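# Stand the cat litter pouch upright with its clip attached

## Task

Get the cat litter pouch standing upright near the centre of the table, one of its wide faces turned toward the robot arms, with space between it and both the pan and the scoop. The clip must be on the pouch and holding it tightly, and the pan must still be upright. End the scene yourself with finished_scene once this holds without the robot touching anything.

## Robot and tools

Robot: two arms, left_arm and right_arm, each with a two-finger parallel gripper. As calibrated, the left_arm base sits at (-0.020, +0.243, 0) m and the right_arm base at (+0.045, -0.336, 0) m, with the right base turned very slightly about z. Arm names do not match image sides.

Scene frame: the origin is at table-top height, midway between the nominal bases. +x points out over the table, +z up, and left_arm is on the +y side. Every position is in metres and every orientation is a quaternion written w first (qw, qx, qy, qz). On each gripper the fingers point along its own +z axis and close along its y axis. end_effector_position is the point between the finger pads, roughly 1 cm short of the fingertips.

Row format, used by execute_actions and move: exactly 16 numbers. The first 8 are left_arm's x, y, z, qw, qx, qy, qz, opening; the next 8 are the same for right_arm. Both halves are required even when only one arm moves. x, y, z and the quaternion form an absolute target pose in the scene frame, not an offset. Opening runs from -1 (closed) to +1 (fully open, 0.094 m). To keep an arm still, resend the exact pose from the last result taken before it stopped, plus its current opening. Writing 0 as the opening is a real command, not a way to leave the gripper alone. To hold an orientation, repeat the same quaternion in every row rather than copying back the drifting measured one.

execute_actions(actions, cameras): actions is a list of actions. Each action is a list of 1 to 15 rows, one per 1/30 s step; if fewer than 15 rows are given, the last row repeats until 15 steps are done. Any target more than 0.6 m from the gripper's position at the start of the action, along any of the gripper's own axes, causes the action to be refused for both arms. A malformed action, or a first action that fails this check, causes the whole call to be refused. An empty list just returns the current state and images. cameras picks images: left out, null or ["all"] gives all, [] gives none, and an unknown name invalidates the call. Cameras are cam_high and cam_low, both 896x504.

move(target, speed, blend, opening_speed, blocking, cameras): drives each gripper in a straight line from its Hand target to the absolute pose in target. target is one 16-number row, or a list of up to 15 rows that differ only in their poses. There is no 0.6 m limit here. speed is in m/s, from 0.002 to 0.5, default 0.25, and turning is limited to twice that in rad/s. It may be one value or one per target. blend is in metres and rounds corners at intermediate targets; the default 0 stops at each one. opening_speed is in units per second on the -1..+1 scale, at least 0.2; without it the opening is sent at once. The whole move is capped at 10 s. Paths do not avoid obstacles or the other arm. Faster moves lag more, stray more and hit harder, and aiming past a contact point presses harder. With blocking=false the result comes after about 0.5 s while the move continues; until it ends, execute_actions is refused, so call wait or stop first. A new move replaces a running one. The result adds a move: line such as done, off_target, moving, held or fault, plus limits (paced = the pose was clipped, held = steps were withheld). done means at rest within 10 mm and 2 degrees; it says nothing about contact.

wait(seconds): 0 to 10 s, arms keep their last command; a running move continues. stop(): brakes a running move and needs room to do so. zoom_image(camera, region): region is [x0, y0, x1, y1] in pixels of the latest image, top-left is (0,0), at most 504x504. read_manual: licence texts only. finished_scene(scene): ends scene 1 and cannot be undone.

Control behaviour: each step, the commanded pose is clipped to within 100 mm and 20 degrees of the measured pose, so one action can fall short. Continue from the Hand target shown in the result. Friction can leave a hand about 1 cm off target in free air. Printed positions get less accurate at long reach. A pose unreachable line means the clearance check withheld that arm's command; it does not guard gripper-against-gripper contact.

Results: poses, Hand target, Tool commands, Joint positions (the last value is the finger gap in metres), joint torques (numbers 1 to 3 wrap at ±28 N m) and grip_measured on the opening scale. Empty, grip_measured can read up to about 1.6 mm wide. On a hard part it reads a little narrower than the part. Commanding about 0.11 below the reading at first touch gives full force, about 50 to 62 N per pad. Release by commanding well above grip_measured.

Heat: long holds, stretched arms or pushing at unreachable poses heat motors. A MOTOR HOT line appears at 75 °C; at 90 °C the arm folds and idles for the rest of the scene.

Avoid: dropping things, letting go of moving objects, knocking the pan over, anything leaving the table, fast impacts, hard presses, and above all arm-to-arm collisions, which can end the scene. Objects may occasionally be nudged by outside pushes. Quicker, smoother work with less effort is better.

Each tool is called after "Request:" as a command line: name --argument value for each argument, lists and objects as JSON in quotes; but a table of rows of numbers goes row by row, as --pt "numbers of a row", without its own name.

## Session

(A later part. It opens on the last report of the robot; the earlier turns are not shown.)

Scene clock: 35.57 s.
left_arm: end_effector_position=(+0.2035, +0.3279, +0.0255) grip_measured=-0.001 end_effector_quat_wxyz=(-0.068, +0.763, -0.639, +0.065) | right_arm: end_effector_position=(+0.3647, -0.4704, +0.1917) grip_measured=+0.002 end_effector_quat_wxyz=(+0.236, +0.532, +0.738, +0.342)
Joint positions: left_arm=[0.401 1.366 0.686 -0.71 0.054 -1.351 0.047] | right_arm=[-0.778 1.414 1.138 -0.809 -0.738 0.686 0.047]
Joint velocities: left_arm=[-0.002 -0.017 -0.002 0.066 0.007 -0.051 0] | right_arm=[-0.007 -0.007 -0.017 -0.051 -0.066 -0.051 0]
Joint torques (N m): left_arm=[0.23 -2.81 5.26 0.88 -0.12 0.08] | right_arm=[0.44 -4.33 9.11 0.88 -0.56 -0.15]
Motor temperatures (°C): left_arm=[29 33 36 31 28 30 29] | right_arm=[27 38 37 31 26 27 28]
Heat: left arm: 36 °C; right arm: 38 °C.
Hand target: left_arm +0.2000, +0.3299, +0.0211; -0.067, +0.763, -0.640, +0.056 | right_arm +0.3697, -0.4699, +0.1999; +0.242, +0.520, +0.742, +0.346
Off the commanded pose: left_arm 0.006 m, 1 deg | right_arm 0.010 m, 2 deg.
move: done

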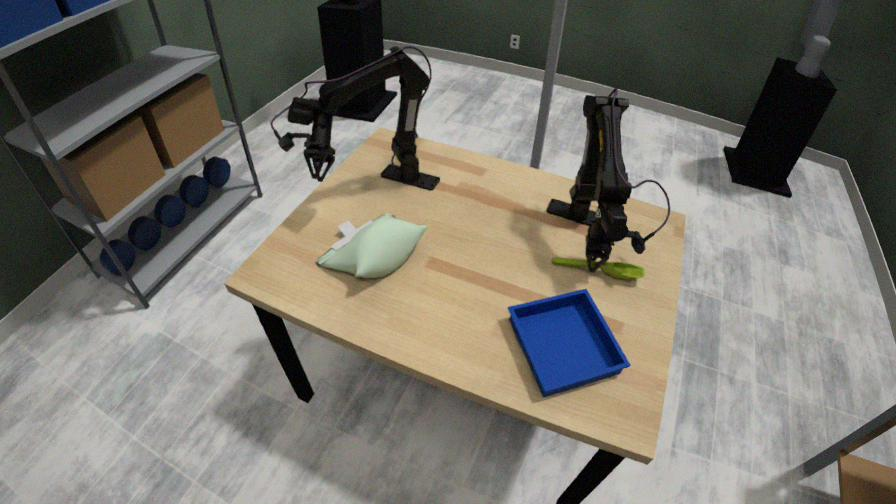

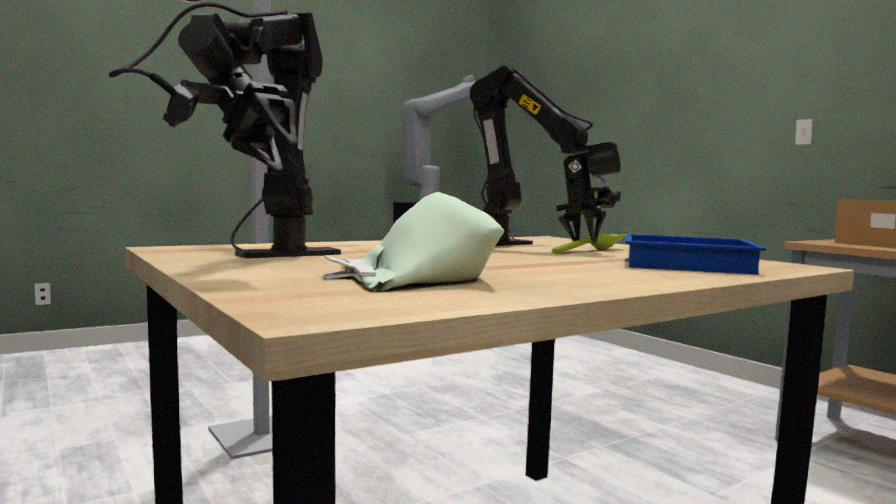

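Request:
move --pt "0.196 0.331 0.13 0.0668 -0.7631 0.6403 -0.0560 0.0 0.370 -0.470 0.200 0.2424 0.5198 0.7424 0.3462 0.0" --pt "0.16 0.24 0.24 0.1390 -0.6276 0.7478 -0.1658 0.0 0.370 -0.470 0.200 0.2424 0.5198 0.7424 0.3462 0.0" --speed '[0.1, 0.25]' --blend 0.02

Request:
zoom_image --camera "cam_high" --region '[290, 180, 450, 300]'

Request:
zoom_image --camera "cam_low" --region '[300, 170, 520, 310]'

Scene clock: 43.17 s.
left_arm: end_effector_position=(+0.1634, +0.2422, +0.2356) grip_measured=-0.001 end_effector_quat_wxyz=(+0.134, -0.627, +0.749, -0.163) | right_arm: end_effector_position=(+0.3647, -0.4704, +0.1917) grip_measured=+0.002 end_effector_quat_wxyz=(+0.236, +0.532, +0.738, +0.342)
Joint positions: left_arm=[0.109 0.952 1.247 -1.457 0.12 -1.309 0.047] | right_arm=[-0.778 1.414 1.138 -0.809 -0.738 0.686 0.047]
Joint velocities: left_arm=[-0.017 -0.002 0.012 -0.007 0.037 -0.007 0] | right_arm=[-0.002 -0.002 0.007 -0.066 -0.022 -0.022 -0.001]
Joint torques (N m): left_arm=[-0.51 -0.12 7.57 1.02 0 -0.01] | right_arm=[0.51 -4.4 9.09 0.9 -0.58 -0.15]
Motor temperatures (°C): left_arm=[29 32 37 31 28 30 29] | right_arm=[27 37 37 31 26 27 28]
Heat: left arm: 37 °C; right arm: 37 °C.
Hand target: left_arm +0.1609, +0.2418, +0.2399; +0.137, -0.626, +0.750, -0.162 | right_arm +0.3698, -0.4699, +0.2000; +0.243, +0.520, +0.742, +0.346
Off the commanded pose: left_arm 0.006 m, 1 deg | right_arm 0.010 m, 2 deg.
move: done

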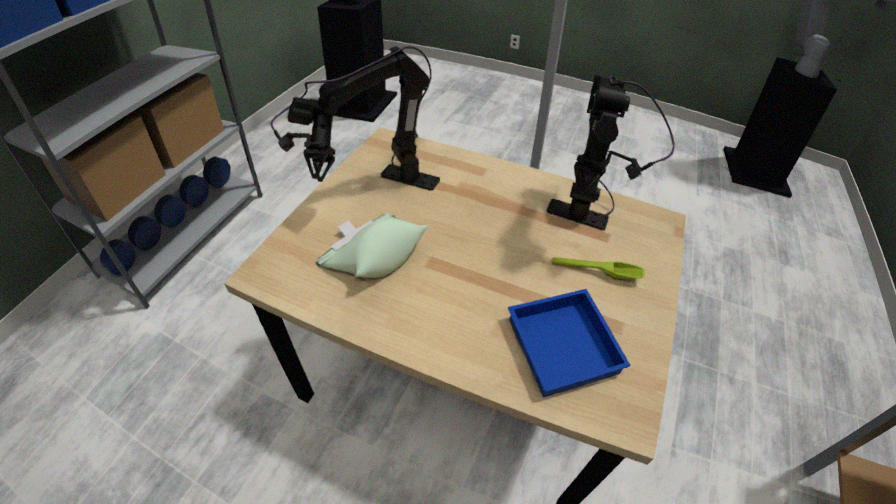

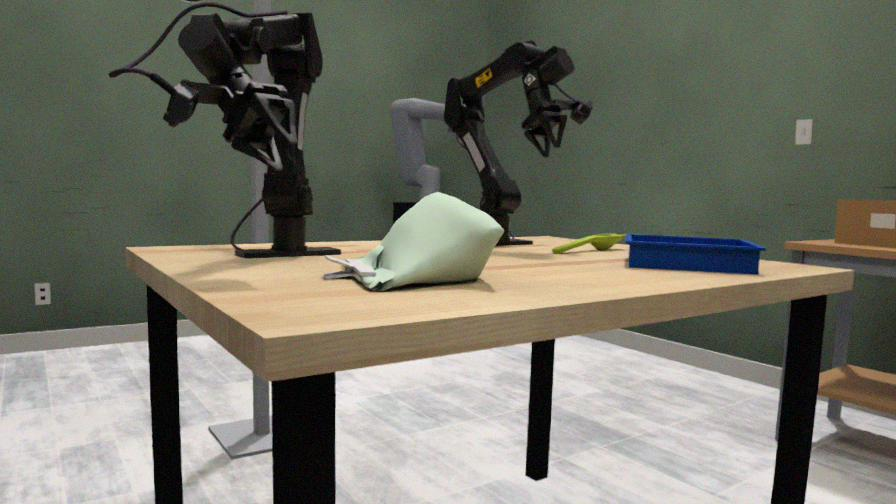

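Scaled by 3.150.

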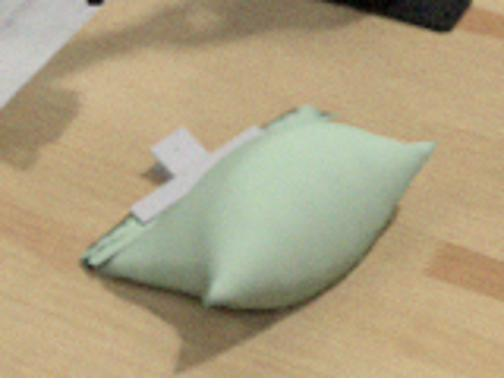

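Scaled by 2.291.

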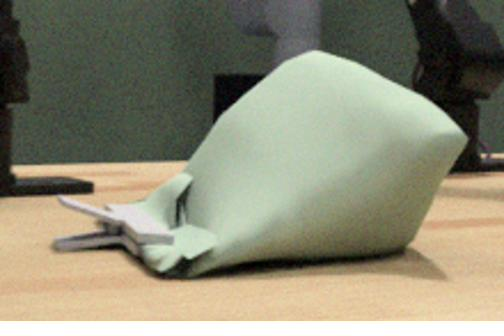

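Request:
zoom_image --camera "cam_low" --region '[315, 235, 415, 300]'

Request:
zoom_image --camera "cam_high" --region '[305, 215, 385, 280]'

Scaled by 5.040.

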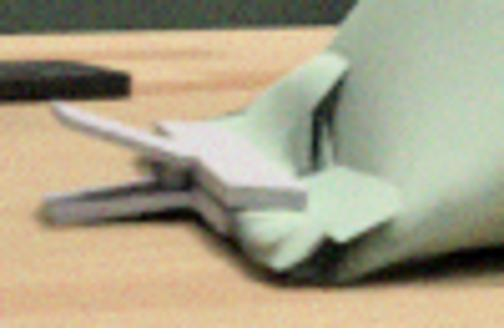

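Scaled by 6.300.

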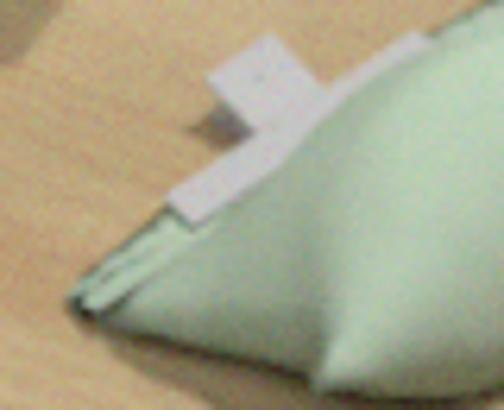

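Request:
zoom_image --camera "cam_low" --region '[100, 220, 300, 400]'

Request:
zoom_image --camera "cam_low" --region '[480, 200, 680, 310]'

Request:
zoom_image --camera "cam_low" --region '[720, 220, 896, 320]'

Scaled by 2.520.

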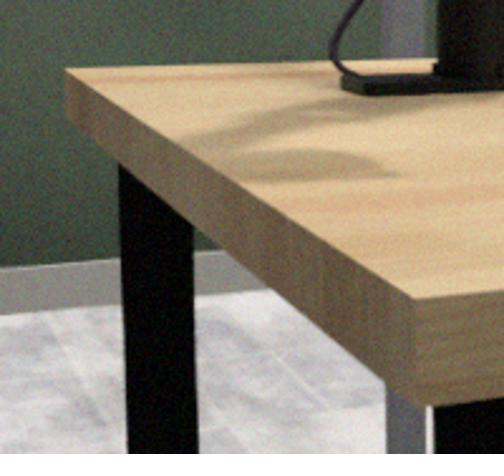

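Scaled by 2.520.

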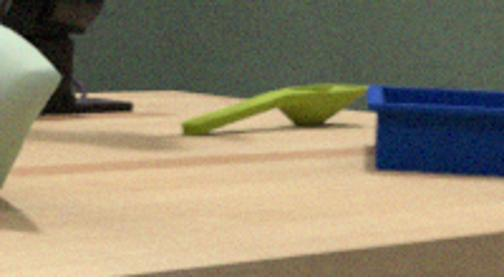

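Scaled by 2.864.

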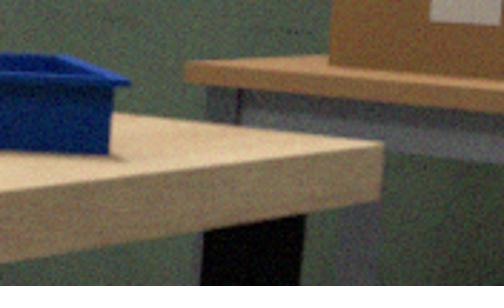

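Request:
move --target '[0.16, 0.24, 0.24, 0.1390, -0.6276, 0.7478, -0.1658, 0.0, 0.445, -0.472, 0.080, 0.1913, 0.3314, 0.8001, 0.4619, -0.15]' --speed 0.15

Request:
zoom_image --camera "cam_low" --region '[280, 180, 460, 310]'

Request:
zoom_image --camera "cam_high" --region '[280, 180, 420, 290]'

Scene clock: 59.07 s.
left_arm: end_effector_position=(+0.1631, +0.2400, +0.2355) grip_measured=-0.001 end_effector_quat_wxyz=(+0.131, -0.630, +0.748, -0.165) | right_arm: end_effector_position=(+0.4389, -0.4753, +0.0757) grip_measured=-0.148 end_effector_quat_wxyz=(+0.188, +0.347, +0.798, +0.455)
Joint positions: left_arm=[0.097 0.952 1.247 -1.458 0.12 -1.328 0.047] | right_arm=[-0.739 2.05 1.333 -0.711 -1.023 0.185 0.04]
Joint velocities: left_arm=[0.012 0.017 0.012 0.007 -0.095 -0.11 0] | right_arm=[-0.027 0.007 -0.002 -0.066 0.051 0.066 0.001]
Joint torques (N m): left_arm=[-0.57 -1.13 6.98 1.05 -0.01 0.01] | right_arm=[0.66 -8.57 7.61 0.26 -0.75 -0.18]
Motor temperatures (°C): left_arm=[29 31 38 31 28 30 28] | right_arm=[27 36 38 31 27 27 28]
Heat: left arm: 38 °C; right arm: 38 °C.
Hand target: left_arm +0.1600, +0.2401, +0.2399; +0.139, -0.628, +0.748, -0.166 | right_arm +0.4449, -0.4739, +0.0785; +0.192, +0.334, +0.799, +0.462
Off the commanded pose: left_arm 0.005 m, 1 deg | right_arm 0.008 m, 2 deg.
move: done

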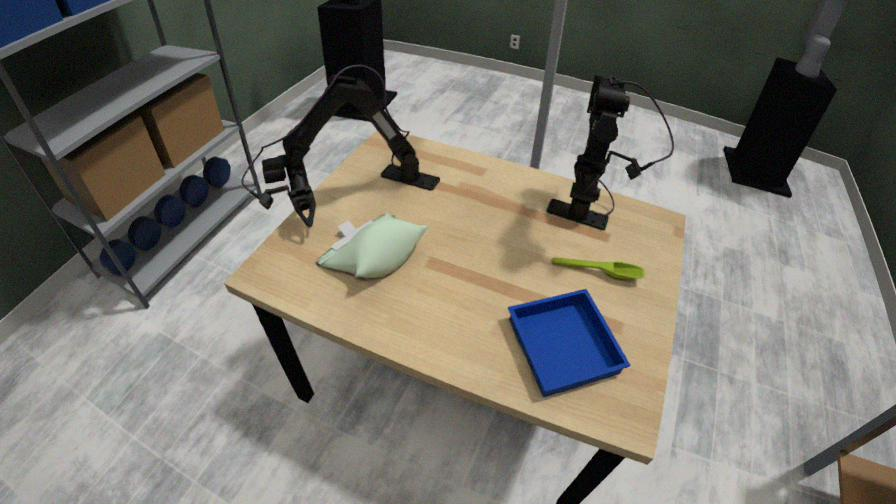

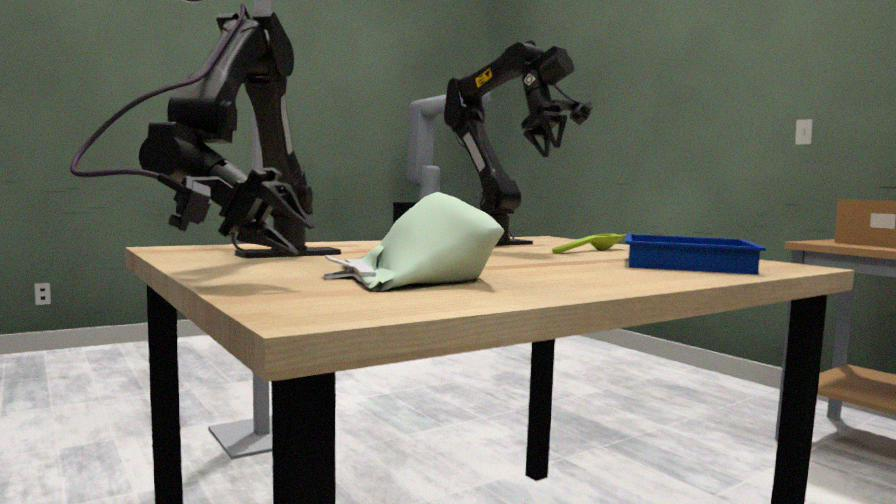

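Scaled by 2.800.

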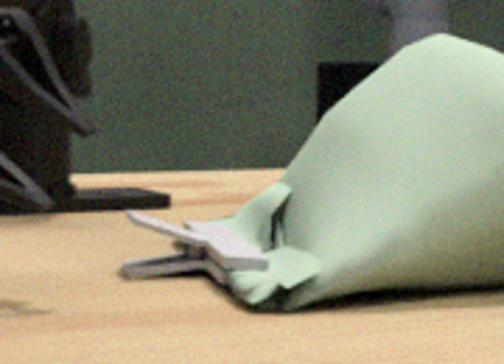

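Scaled by 3.600.

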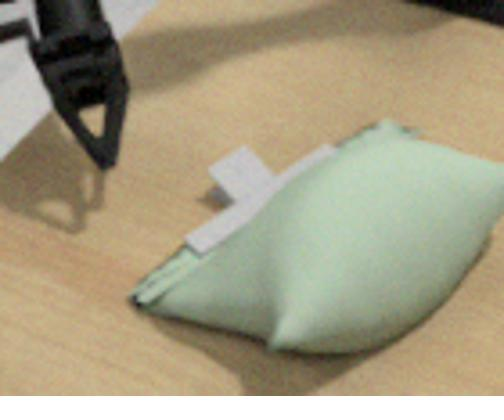

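Request:
move --target '[0.16, 0.24, 0.24, 0.1390, -0.6276, 0.7478, -0.1658, 0.0, 0.458, -0.461, 0.038, 0.1913, 0.3314, 0.8001, 0.4619, -0.15]' --speed 0.06

Request:
zoom_image --camera "cam_low" --region '[280, 200, 420, 300]'

Request:
zoom_image --camera "cam_high" --region '[280, 200, 380, 280]'

Scene clock: 61.00 s.
left_arm: end_effector_position=(+0.1631, +0.2400, +0.2355) grip_measured=-0.001 end_effector_quat_wxyz=(+0.131, -0.630, +0.748, -0.165) | right_arm: end_effector_position=(+0.4589, -0.4668, +0.0458) grip_measured=-0.148 end_effector_quat_wxyz=(+0.197, +0.334, +0.802, +0.456)
Joint positions: left_arm=[0.097 0.952 1.247 -1.458 0.12 -1.328 0.047] | right_arm=[-0.691 2.126 1.306 -0.526 -1.024 0.248 0.04]
Joint velocities: left_arm=[0.002 0.002 -0.007 -0.051 -0.037 -0.037 0] | right_arm=[-0.002 0.002 0.002 0.007 -0.037 -0.022 -0.001]
Joint torques (N m): left_arm=[-0.53 -1.2 6.94 1.08 -0.04 0] | right_arm=[0.69 -8.85 4.25 0.68 -0.67 -0.08]
Motor temperatures (°C): left_arm=[29 31 38 31 28 30 28] | right_arm=[27 36 37 31 27 27 28]
Heat: left arm: 38 °C; right arm: 37 °C.
Hand target: left_arm +0.1601, +0.2401, +0.2399; +0.139, -0.628, +0.748, -0.166 | right_arm +0.4579, -0.4608, +0.0381; +0.190, +0.331, +0.800, +0.462
Off the commanded pose: left_arm 0.005 m, 1 deg | right_arm 0.010 m, 1 deg.
move: done

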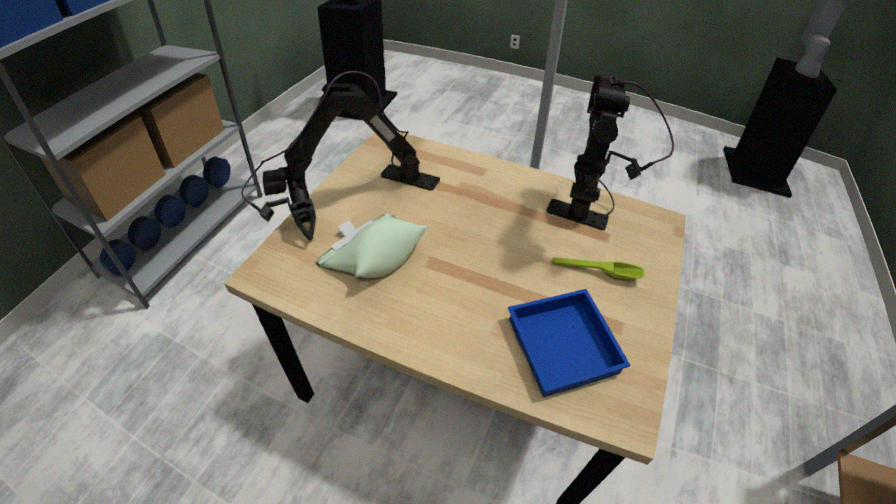

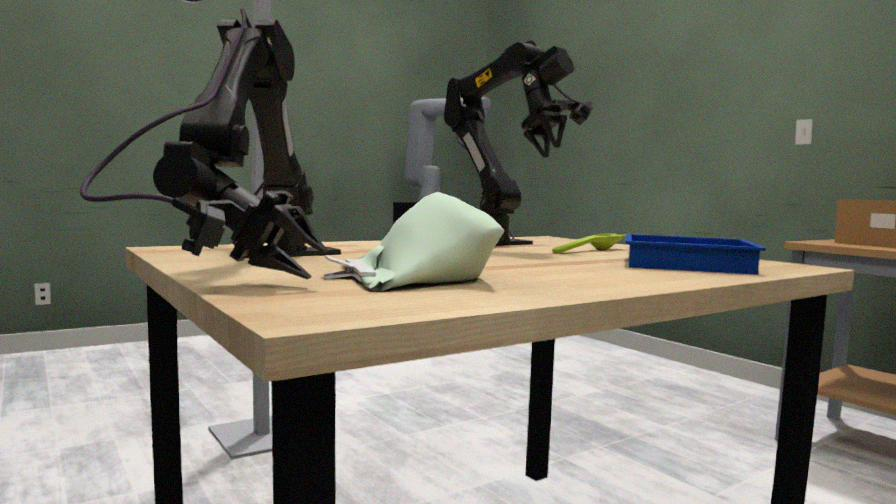

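Scaled by 3.600.

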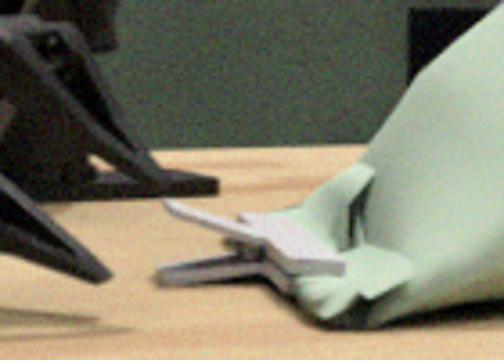

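Scaled by 5.040.

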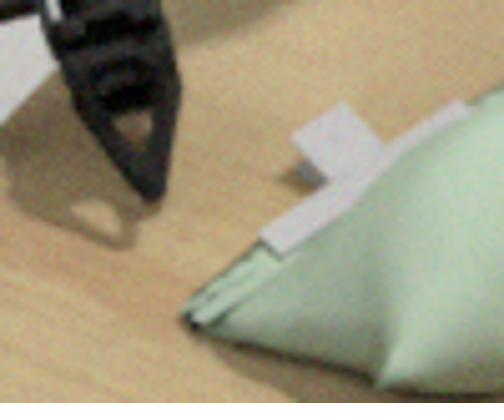

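Request:
move --target '[0.16, 0.24, 0.24, 0.1390, -0.6276, 0.7478, -0.1658, 0.0, 0.456, -0.456, 0.025, 0.1913, 0.3314, 0.8001, 0.4619, -0.15]' --speed 0.05

Request:
zoom_image --camera "cam_low" --region '[280, 200, 420, 300]'

Scene clock: 62.50 s.
left_arm: end_effector_position=(+0.1631, +0.2400, +0.2355) grip_measured=-0.001 end_effector_quat_wxyz=(+0.131, -0.630, +0.748, -0.165) | right_arm: end_effector_position=(+0.4572, -0.4635, +0.0340) grip_measured=-0.148 end_effector_quat_wxyz=(+0.200, +0.334, +0.801, +0.456)
Joint positions: left_arm=[0.097 0.952 1.247 -1.458 0.12 -1.328 0.047] | right_arm=[-0.687 2.136 1.262 -0.455 -1.024 0.265 0.04]
Joint velocities: left_arm=[-0.017 -0.012 -0.012 -0.007 -0.037 0.051 -0.001] | right_arm=[0.002 -0.007 -0.002 -0.095 -0.037 -0.007 -0.001]
Joint torques (N m): left_arm=[-0.51 -1.06 6.87 1.11 -0.05 0] | right_arm=[0.77 -8.66 4.08 0.63 -0.68 -0.08]
Motor temperatures (°C): left_arm=[29 31 38 31 28 30 28] | right_arm=[27 37 37 31 27 27 28]
Heat: left arm: 38 °C; right arm: 37 °C.
Hand target: left_arm +0.1601, +0.2401, +0.2399; +0.139, -0.628, +0.748, -0.166 | right_arm +0.4560, -0.4560, +0.0252; +0.191, +0.331, +0.800, +0.462
Off the commanded pose: left_arm 0.005 m, 1 deg | right_arm 0.012 m, 1 deg.
move: off_target (right_arm)

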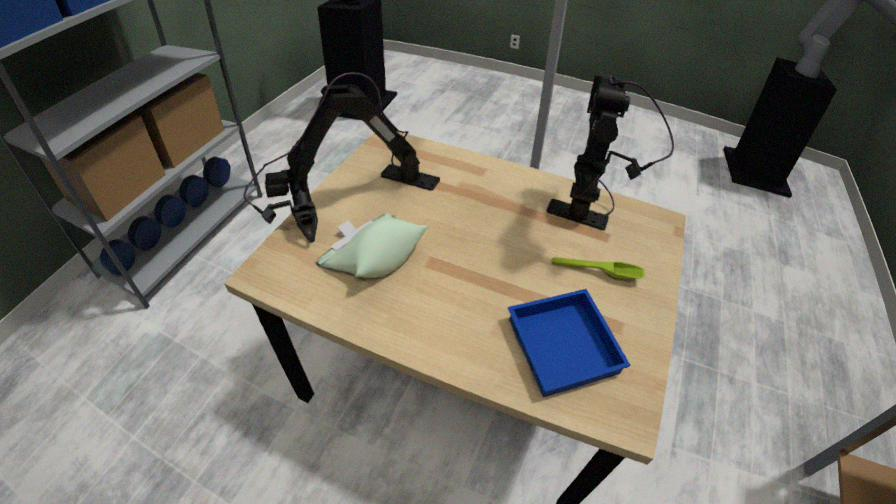

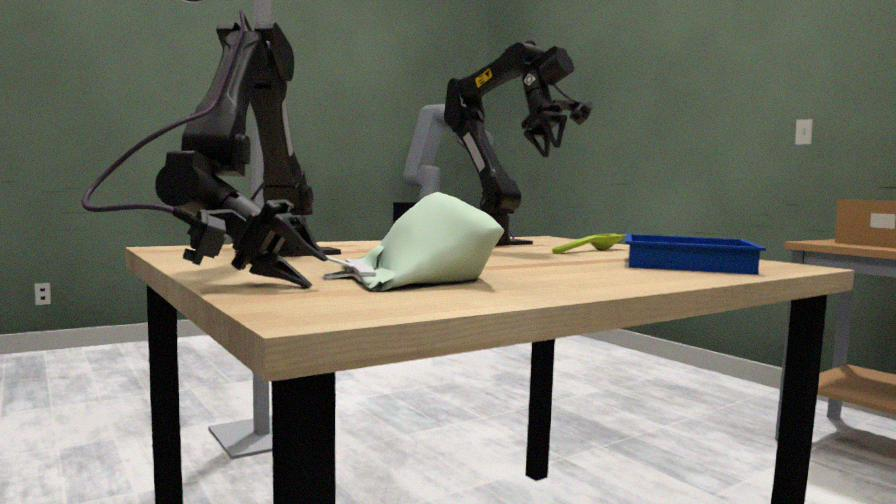

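Scaled by 3.600.

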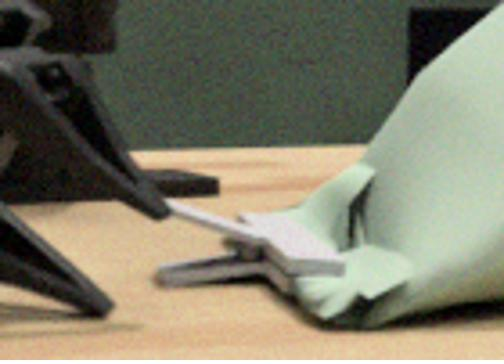

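Request:
move --target '[0.16, 0.24, 0.24, 0.1390, -0.6276, 0.7478, -0.1658, 0.0, 0.472, -0.433, 0.019, 0.1913, 0.3314, 0.8001, 0.4619, -0.15]' --speed 0.05

Request:
zoom_image --camera "cam_low" --region '[280, 200, 420, 300]'

Request:
zoom_image --camera "cam_high" --region '[280, 200, 380, 280]'

Scene clock: 64.00 s.
left_arm: end_effector_position=(+0.1631, +0.2400, +0.2355) grip_measured=-0.001 end_effector_quat_wxyz=(+0.131, -0.630, +0.748, -0.165) | right_arm: end_effector_position=(+0.4770, -0.4378, +0.0332) grip_measured=-0.148 end_effector_quat_wxyz=(+0.203, +0.325, +0.796, +0.468)
Joint positions: left_arm=[0.097 0.952 1.247 -1.458 0.12 -1.328 0.047] | right_arm=[-0.61 2.136 1.222 -0.29 -1.031 0.399 0.04]
Joint velocities: left_arm=[0.017 0.012 0.007 0.051 0.022 0.037 -0.001] | right_arm=[0.002 -0.007 -0.002 0.007 -0.007 -0.037 -0.001]
Joint torques (N m): left_arm=[-0.49 -1.01 7.05 1.05 -0.02 -0.01] | right_arm=[0.64 -8.85 3.71 0.8 -0.35 -0.02]
Motor temperatures (°C): left_arm=[29 31 38 31 28 30 28] | right_arm=[27 37 37 31 27 27 28]
Heat: left arm: 38 °C; right arm: 37 °C.
Hand target: left_arm +0.1601, +0.2401, +0.2399; +0.139, -0.628, +0.748, -0.166 | right_arm +0.4721, -0.4328, +0.0194; +0.190, +0.331, +0.800, +0.462
Off the commanded pose: left_arm 0.005 m, 1 deg | right_arm 0.016 m, 2 deg.
move: off_target (right_arm)

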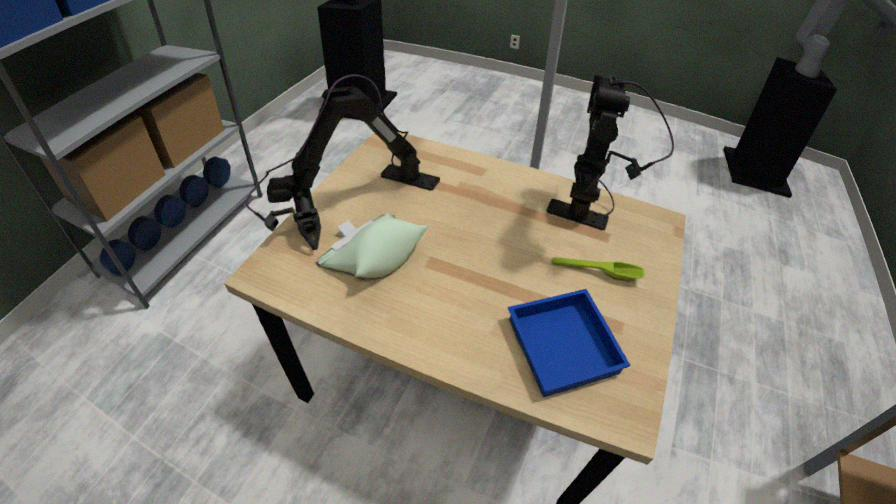

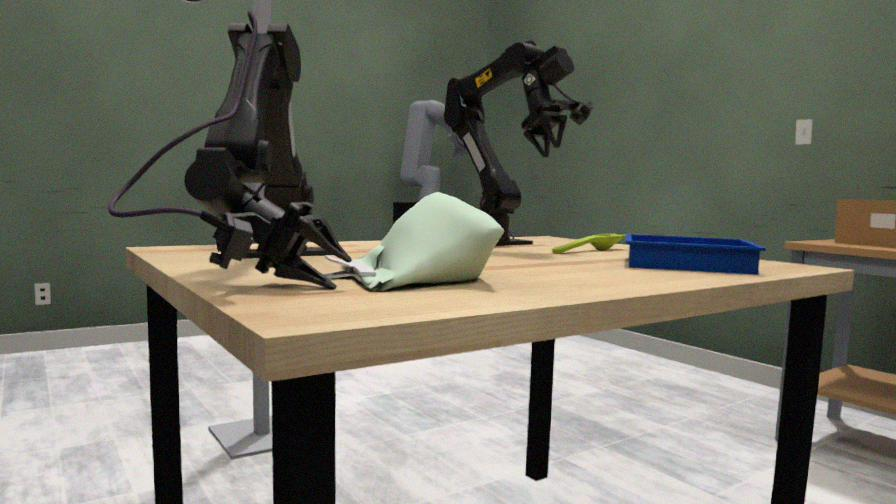

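Scaled by 3.600.

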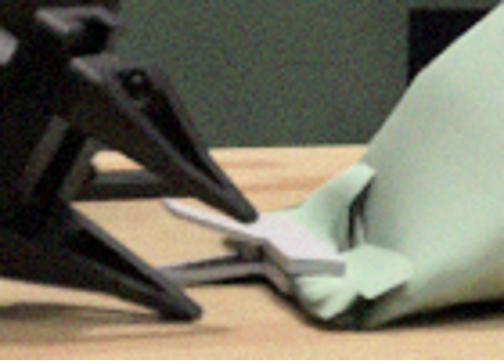

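Scaled by 5.040.

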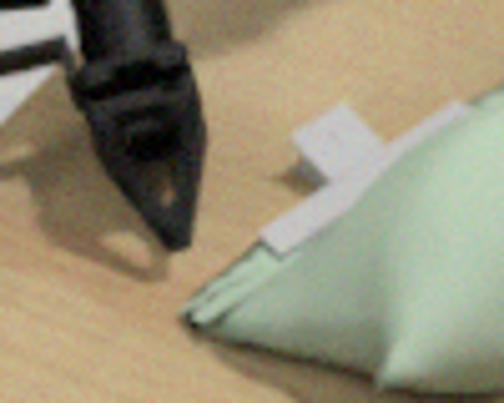

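Request:
move --target '[0.16, 0.24, 0.24, 0.1390, -0.6276, 0.7478, -0.1658, 0.0, 0.482, -0.420, 0.023, 0.1913, 0.3314, 0.8001, 0.4619, -0.15]' --speed 0.04

Request:
zoom_image --camera "cam_low" --region '[280, 200, 420, 300]'

Request:
zoom_image --camera "cam_high" --region '[280, 200, 380, 280]'

Scene clock: 65.87 s.
left_arm: end_effector_position=(+0.1631, +0.2400, +0.2355) grip_measured=-0.001 end_effector_quat_wxyz=(+0.131, -0.630, +0.748, -0.165) | right_arm: end_effector_position=(+0.4866, -0.4232, +0.0333) grip_measured=-0.148 end_effector_quat_wxyz=(+0.199, +0.325, +0.795, +0.472)
Joint positions: left_arm=[0.097 0.952 1.247 -1.458 0.12 -1.328 0.047] | right_arm=[-0.566 2.136 1.211 -0.223 -1.024 0.474 0.04]
Joint velocities: left_arm=[0.012 0.002 0.017 0.007 0.037 -0.037 0] | right_arm=[-0.007 0.002 -0.002 0.007 -0.007 0.022 -0.001]
Joint torques (N m): left_arm=[-0.47 -0.99 6.97 1.09 -0.03 0.03] | right_arm=[0.68 -9.77 3.59 0.81 -0.27 -0.04]
Motor temperatures (°C): left_arm=[29 31 38 31 28 30 28] | right_arm=[27 38 36 31 27 27 28]
Heat: left arm: 38 °C; right arm: 38 °C.
Hand target: left_arm +0.1601, +0.2401, +0.2399; +0.139, -0.628, +0.748, -0.166 | right_arm +0.4821, -0.4198, +0.0231; +0.190, +0.331, +0.800, +0.462
Off the commanded pose: left_arm 0.005 m, 1 deg | right_arm 0.012 m, 2 deg.
move: off_target (right_arm)

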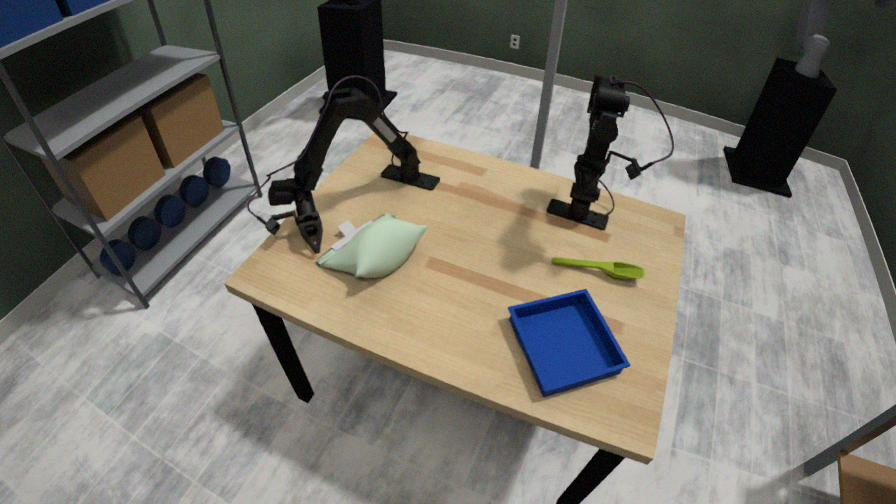

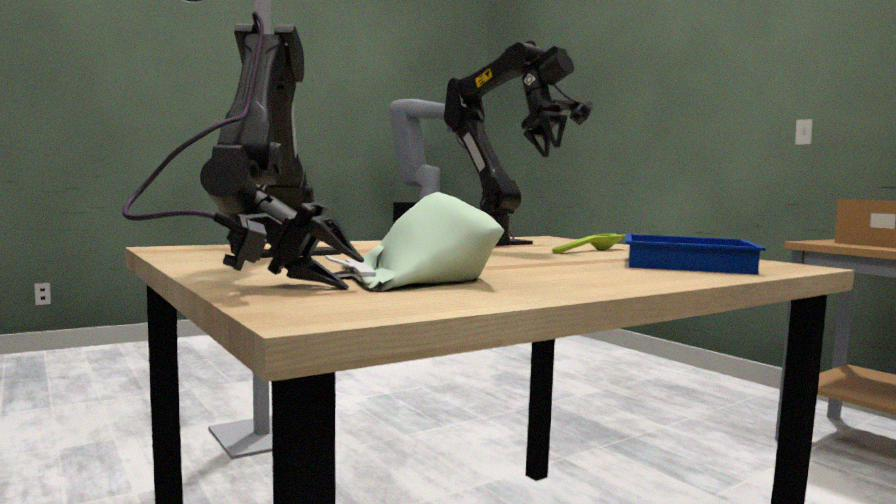

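Scaled by 3.600.

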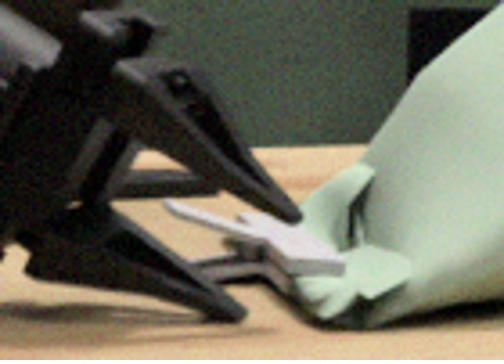

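Scaled by 5.040.

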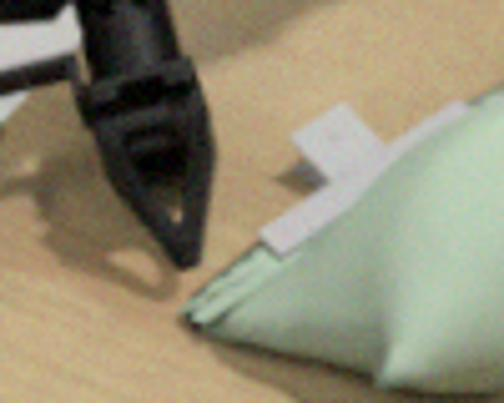

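Request:
move --target '[0.16, 0.24, 0.24, 0.1390, -0.6276, 0.7478, -0.1658, 0.0, 0.489, -0.404, 0.022, 0.1913, 0.3314, 0.8001, 0.4619, -0.15]' --speed 0.04

Request:
zoom_image --camera "cam_low" --region '[280, 200, 420, 300]'

Request:
zoom_image --camera "cam_high" --region '[280, 200, 380, 280]'

Scene clock: 67.87 s.
left_arm: end_effector_position=(+0.1631, +0.2400, +0.2355) grip_measured=-0.001 end_effector_quat_wxyz=(+0.131, -0.630, +0.748, -0.165) | right_arm: end_effector_position=(+0.4953, -0.4066, +0.0332) grip_measured=-0.148 end_effector_quat_wxyz=(+0.201, +0.319, +0.792, +0.480)
Joint positions: left_arm=[0.097 0.952 1.247 -1.458 0.12 -1.328 0.047] | right_arm=[-0.522 2.136 1.184 -0.126 -1.023 0.548 0.04]
Joint velocities: left_arm=[-0.017 0.007 0.002 -0.022 0.037 0.051 0] | right_arm=[-0.012 -0.002 -0.012 0.007 -0.051 0.007 -0.002]
Joint torques (N m): left_arm=[-0.49 -0.99 6.95 1.03 -0.02 0.02] | right_arm=[0.69 -10.52 3.36 0.8 -0.07 -0.09]
Motor temperatures (°C): left_arm=[29 31 38 32 28 30 28] | right_arm=[27 38 36 31 27 27 28]
Heat: left arm: 38 °C; right arm: 38 °C.
Hand target: left_arm +0.1601, +0.2401, +0.2399; +0.139, -0.628, +0.748, -0.166 | right_arm +0.4892, -0.4037, +0.0222; +0.191, +0.331, +0.800, +0.463
Off the commanded pose: left_arm 0.005 m, 1 deg | right_arm 0.013 m, 3 deg.
move: off_target (right_arm)

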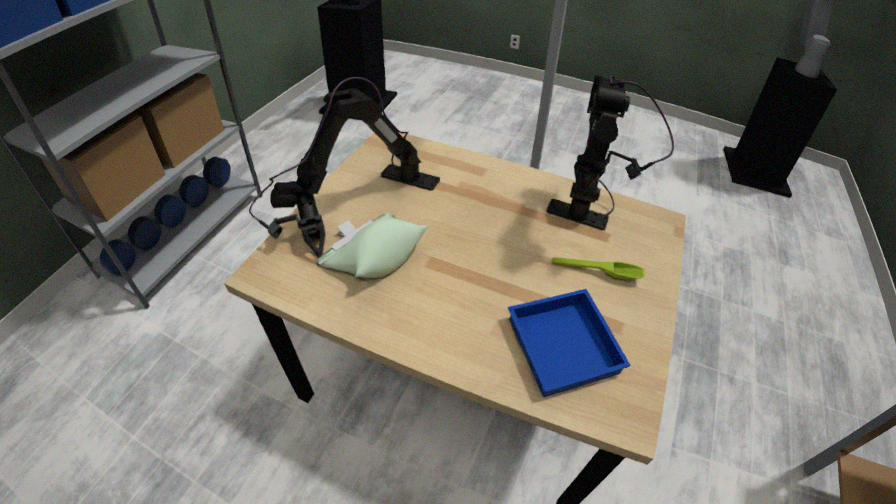

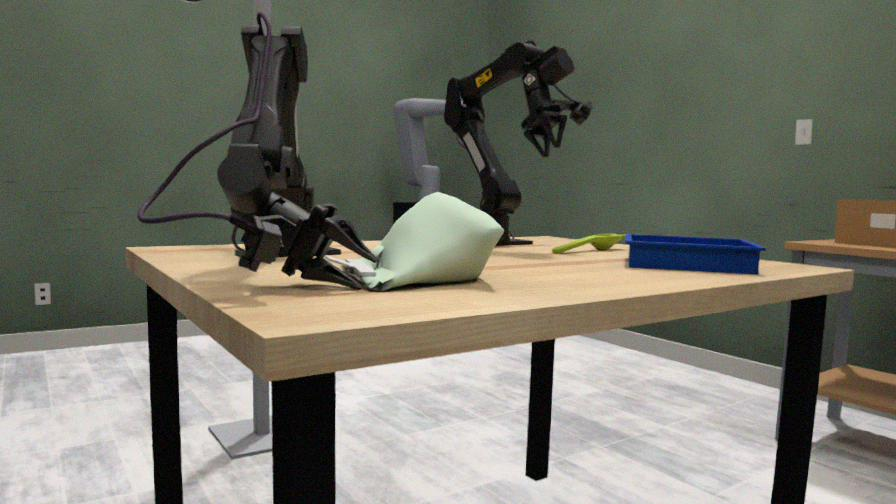

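Scaled by 3.600.

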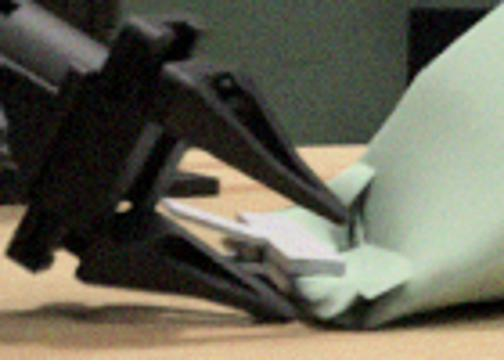

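Scaled by 5.040.

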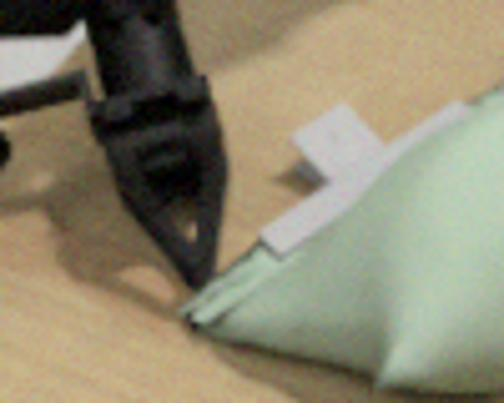

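Request:
move --target '[0.16, 0.24, 0.24, 0.1390, -0.6276, 0.7478, -0.1658, 0.0, 0.495, -0.390, 0.022, 0.1913, 0.3314, 0.8001, 0.4619, -0.15]' --speed 0.03

Request:
zoom_image --camera "cam_low" --region '[280, 200, 420, 300]'

Request:
zoom_image --camera "cam_high" --region '[280, 200, 380, 280]'

Scene clock: 69.10 s.
left_arm: end_effector_position=(+0.1631, +0.2400, +0.2355) grip_measured=-0.001 end_effector_quat_wxyz=(+0.131, -0.630, +0.748, -0.165) | right_arm: end_effector_position=(+0.5020, -0.3949, +0.0333) grip_measured=-0.148 end_effector_quat_wxyz=(+0.204, +0.319, +0.792, +0.479)
Joint positions: left_arm=[0.097 0.952 1.247 -1.458 0.12 -1.328 0.047] | right_arm=[-0.487 2.13 1.163 -0.052 -1.004 0.61 0.04]
Joint velocities: left_arm=[0.007 -0.002 -0.002 -0.022 0.022 -0.066 0.001] | right_arm=[-0.002 0.002 -0.007 0.081 0.007 -0.051 -0.001]
Joint torques (N m): left_arm=[-0.29 -0.98 6.94 1.06 -0.04 0.02] | right_arm=[1.31 -10.63 3.29 0.8 0 -0.07]
Motor temperatures (°C): left_arm=[29 31 38 32 28 30 28] | right_arm=[27 38 36 31 27 27 28]
Heat: left arm: 38 °C; right arm: 38 °C.
Hand target: left_arm +0.1601, +0.2401, +0.2399; +0.139, -0.628, +0.748, -0.166 | right_arm +0.4952, -0.3899, +0.0221; +0.191, +0.331, +0.800, +0.462
Off the commanded pose: left_arm 0.005 m, 1 deg | right_arm 0.014 m, 3 deg.
move: off_target (right_arm)

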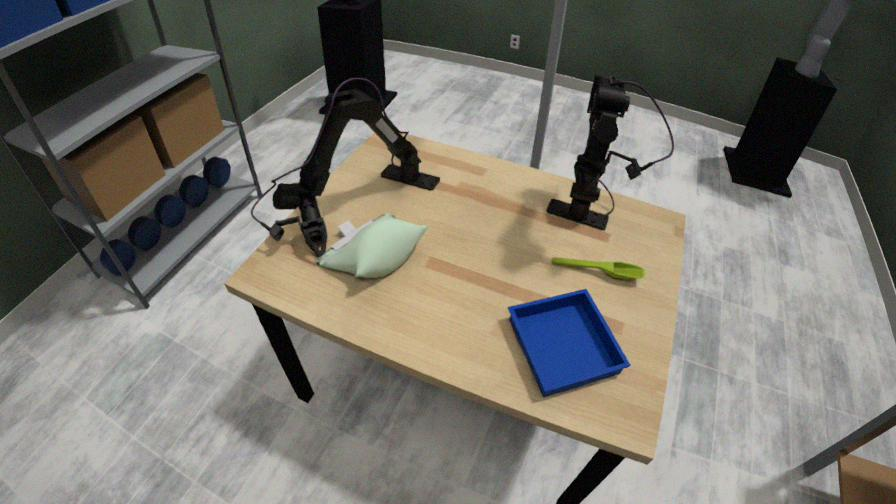

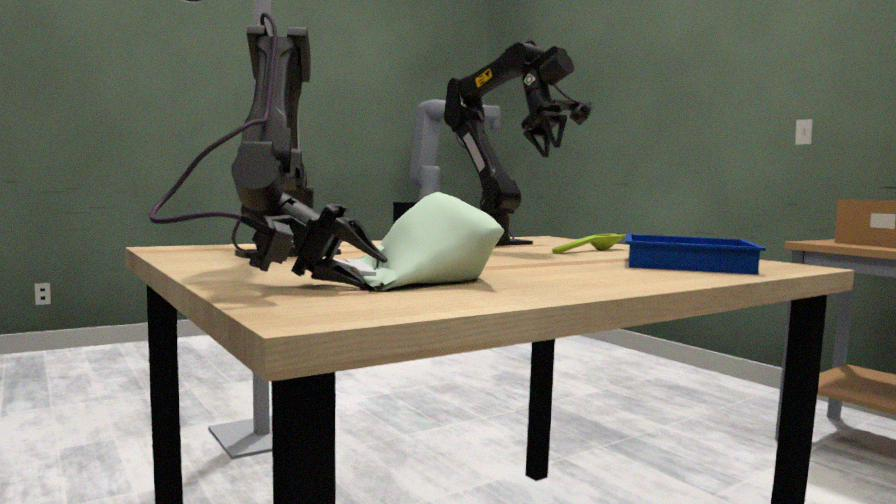

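Scaled by 3.600.

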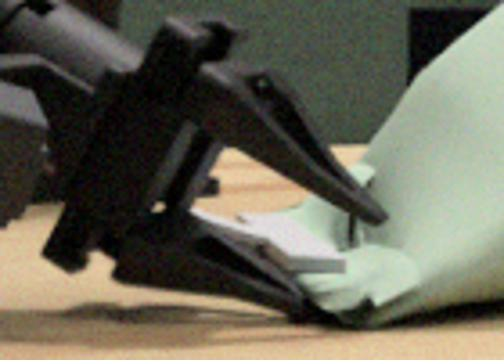

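Scaled by 5.040.

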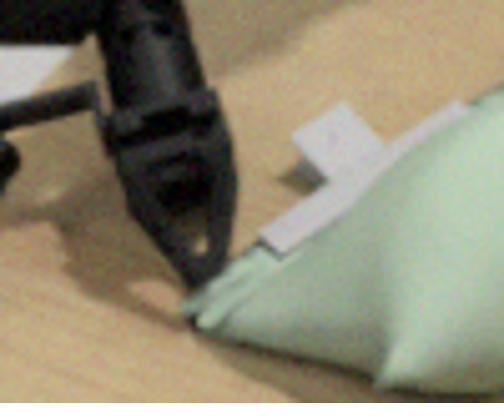

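Request:
move --target '[0.16, 0.24, 0.24, 0.1390, -0.6276, 0.7478, -0.1658, 0.0, 0.499, -0.380, 0.021, 0.1913, 0.3314, 0.8001, 0.4619, -0.15]' --speed 0.03

Request:
zoom_image --camera "cam_low" --region '[320, 220, 420, 300]'

Request:
zoom_image --camera "cam_high" --region '[300, 220, 380, 280]'

Scene clock: 70.27 s.
left_arm: end_effector_position=(+0.1631, +0.2400, +0.2355) grip_measured=-0.001 end_effector_quat_wxyz=(+0.131, -0.630, +0.748, -0.165) | right_arm: end_effector_position=(+0.5070, -0.3879, +0.0335) grip_measured=-0.148 end_effector_quat_wxyz=(+0.209, +0.319, +0.792, +0.477)
Joint positions: left_arm=[0.097 0.952 1.247 -1.458 0.12 -1.328 0.047] | right_arm=[-0.463 2.126 1.148 0.002 -0.985 0.653 0.04]
Joint velocities: left_arm=[0.012 -0.027 -0.002 -0.022 -0.007 0.037 -0.001] | right_arm=[0.007 -0.012 0.002 0.051 0.022 0.037 -0.001]
Joint torques (N m): left_arm=[-0.35 -1.06 6.87 1.08 -0.04 -0.02] | right_arm=[1.65 -10.4 3.1 0.79 -0.09 -0.02]
Motor temperatures (°C): left_arm=[29 31 38 32 28 30 28] | right_arm=[27 39 35 31 27 27 28]
Heat: left arm: 38 °C; right arm: 39 °C.
Hand target: left_arm +0.1601, +0.2401, +0.2399; +0.139, -0.628, +0.748, -0.166 | right_arm +0.4992, -0.3802, +0.0213; +0.191, +0.331, +0.800, +0.462
Off the commanded pose: left_arm 0.005 m, 1 deg | right_arm 0.017 m, 3 deg.
move: off_target (right_arm)

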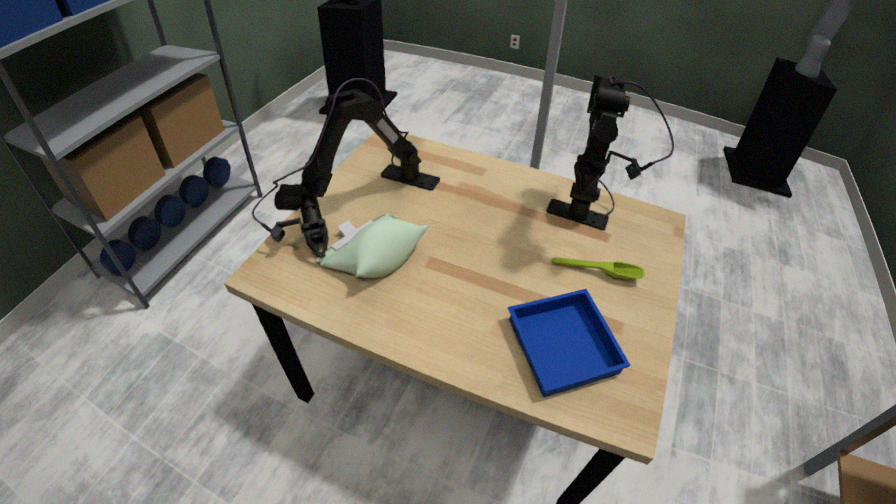

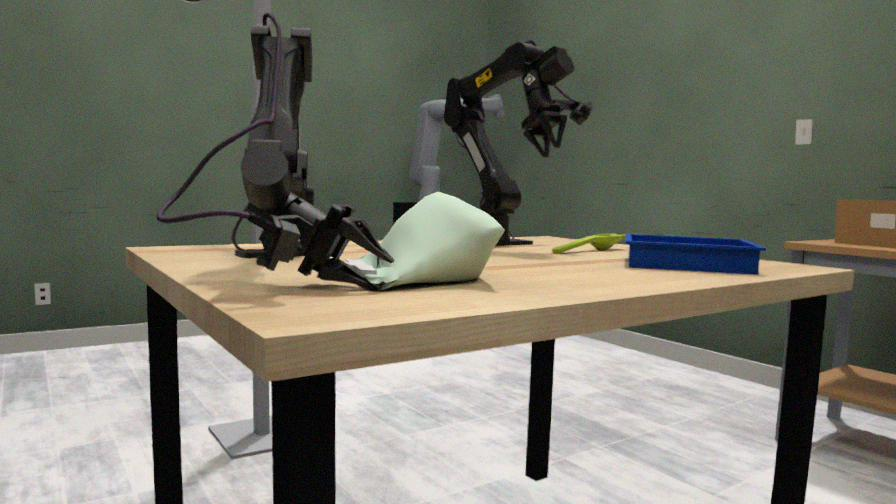

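Scaled by 5.040.

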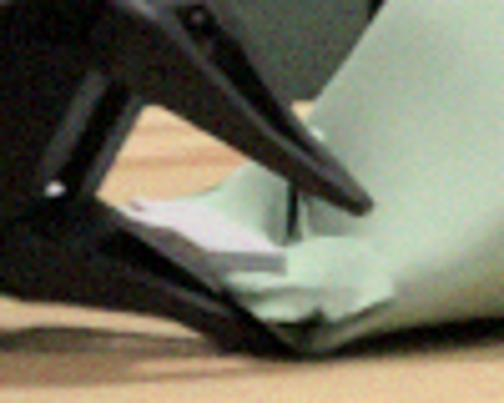

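Scaled by 6.300.

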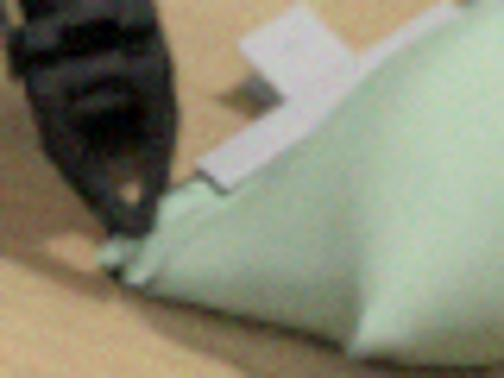

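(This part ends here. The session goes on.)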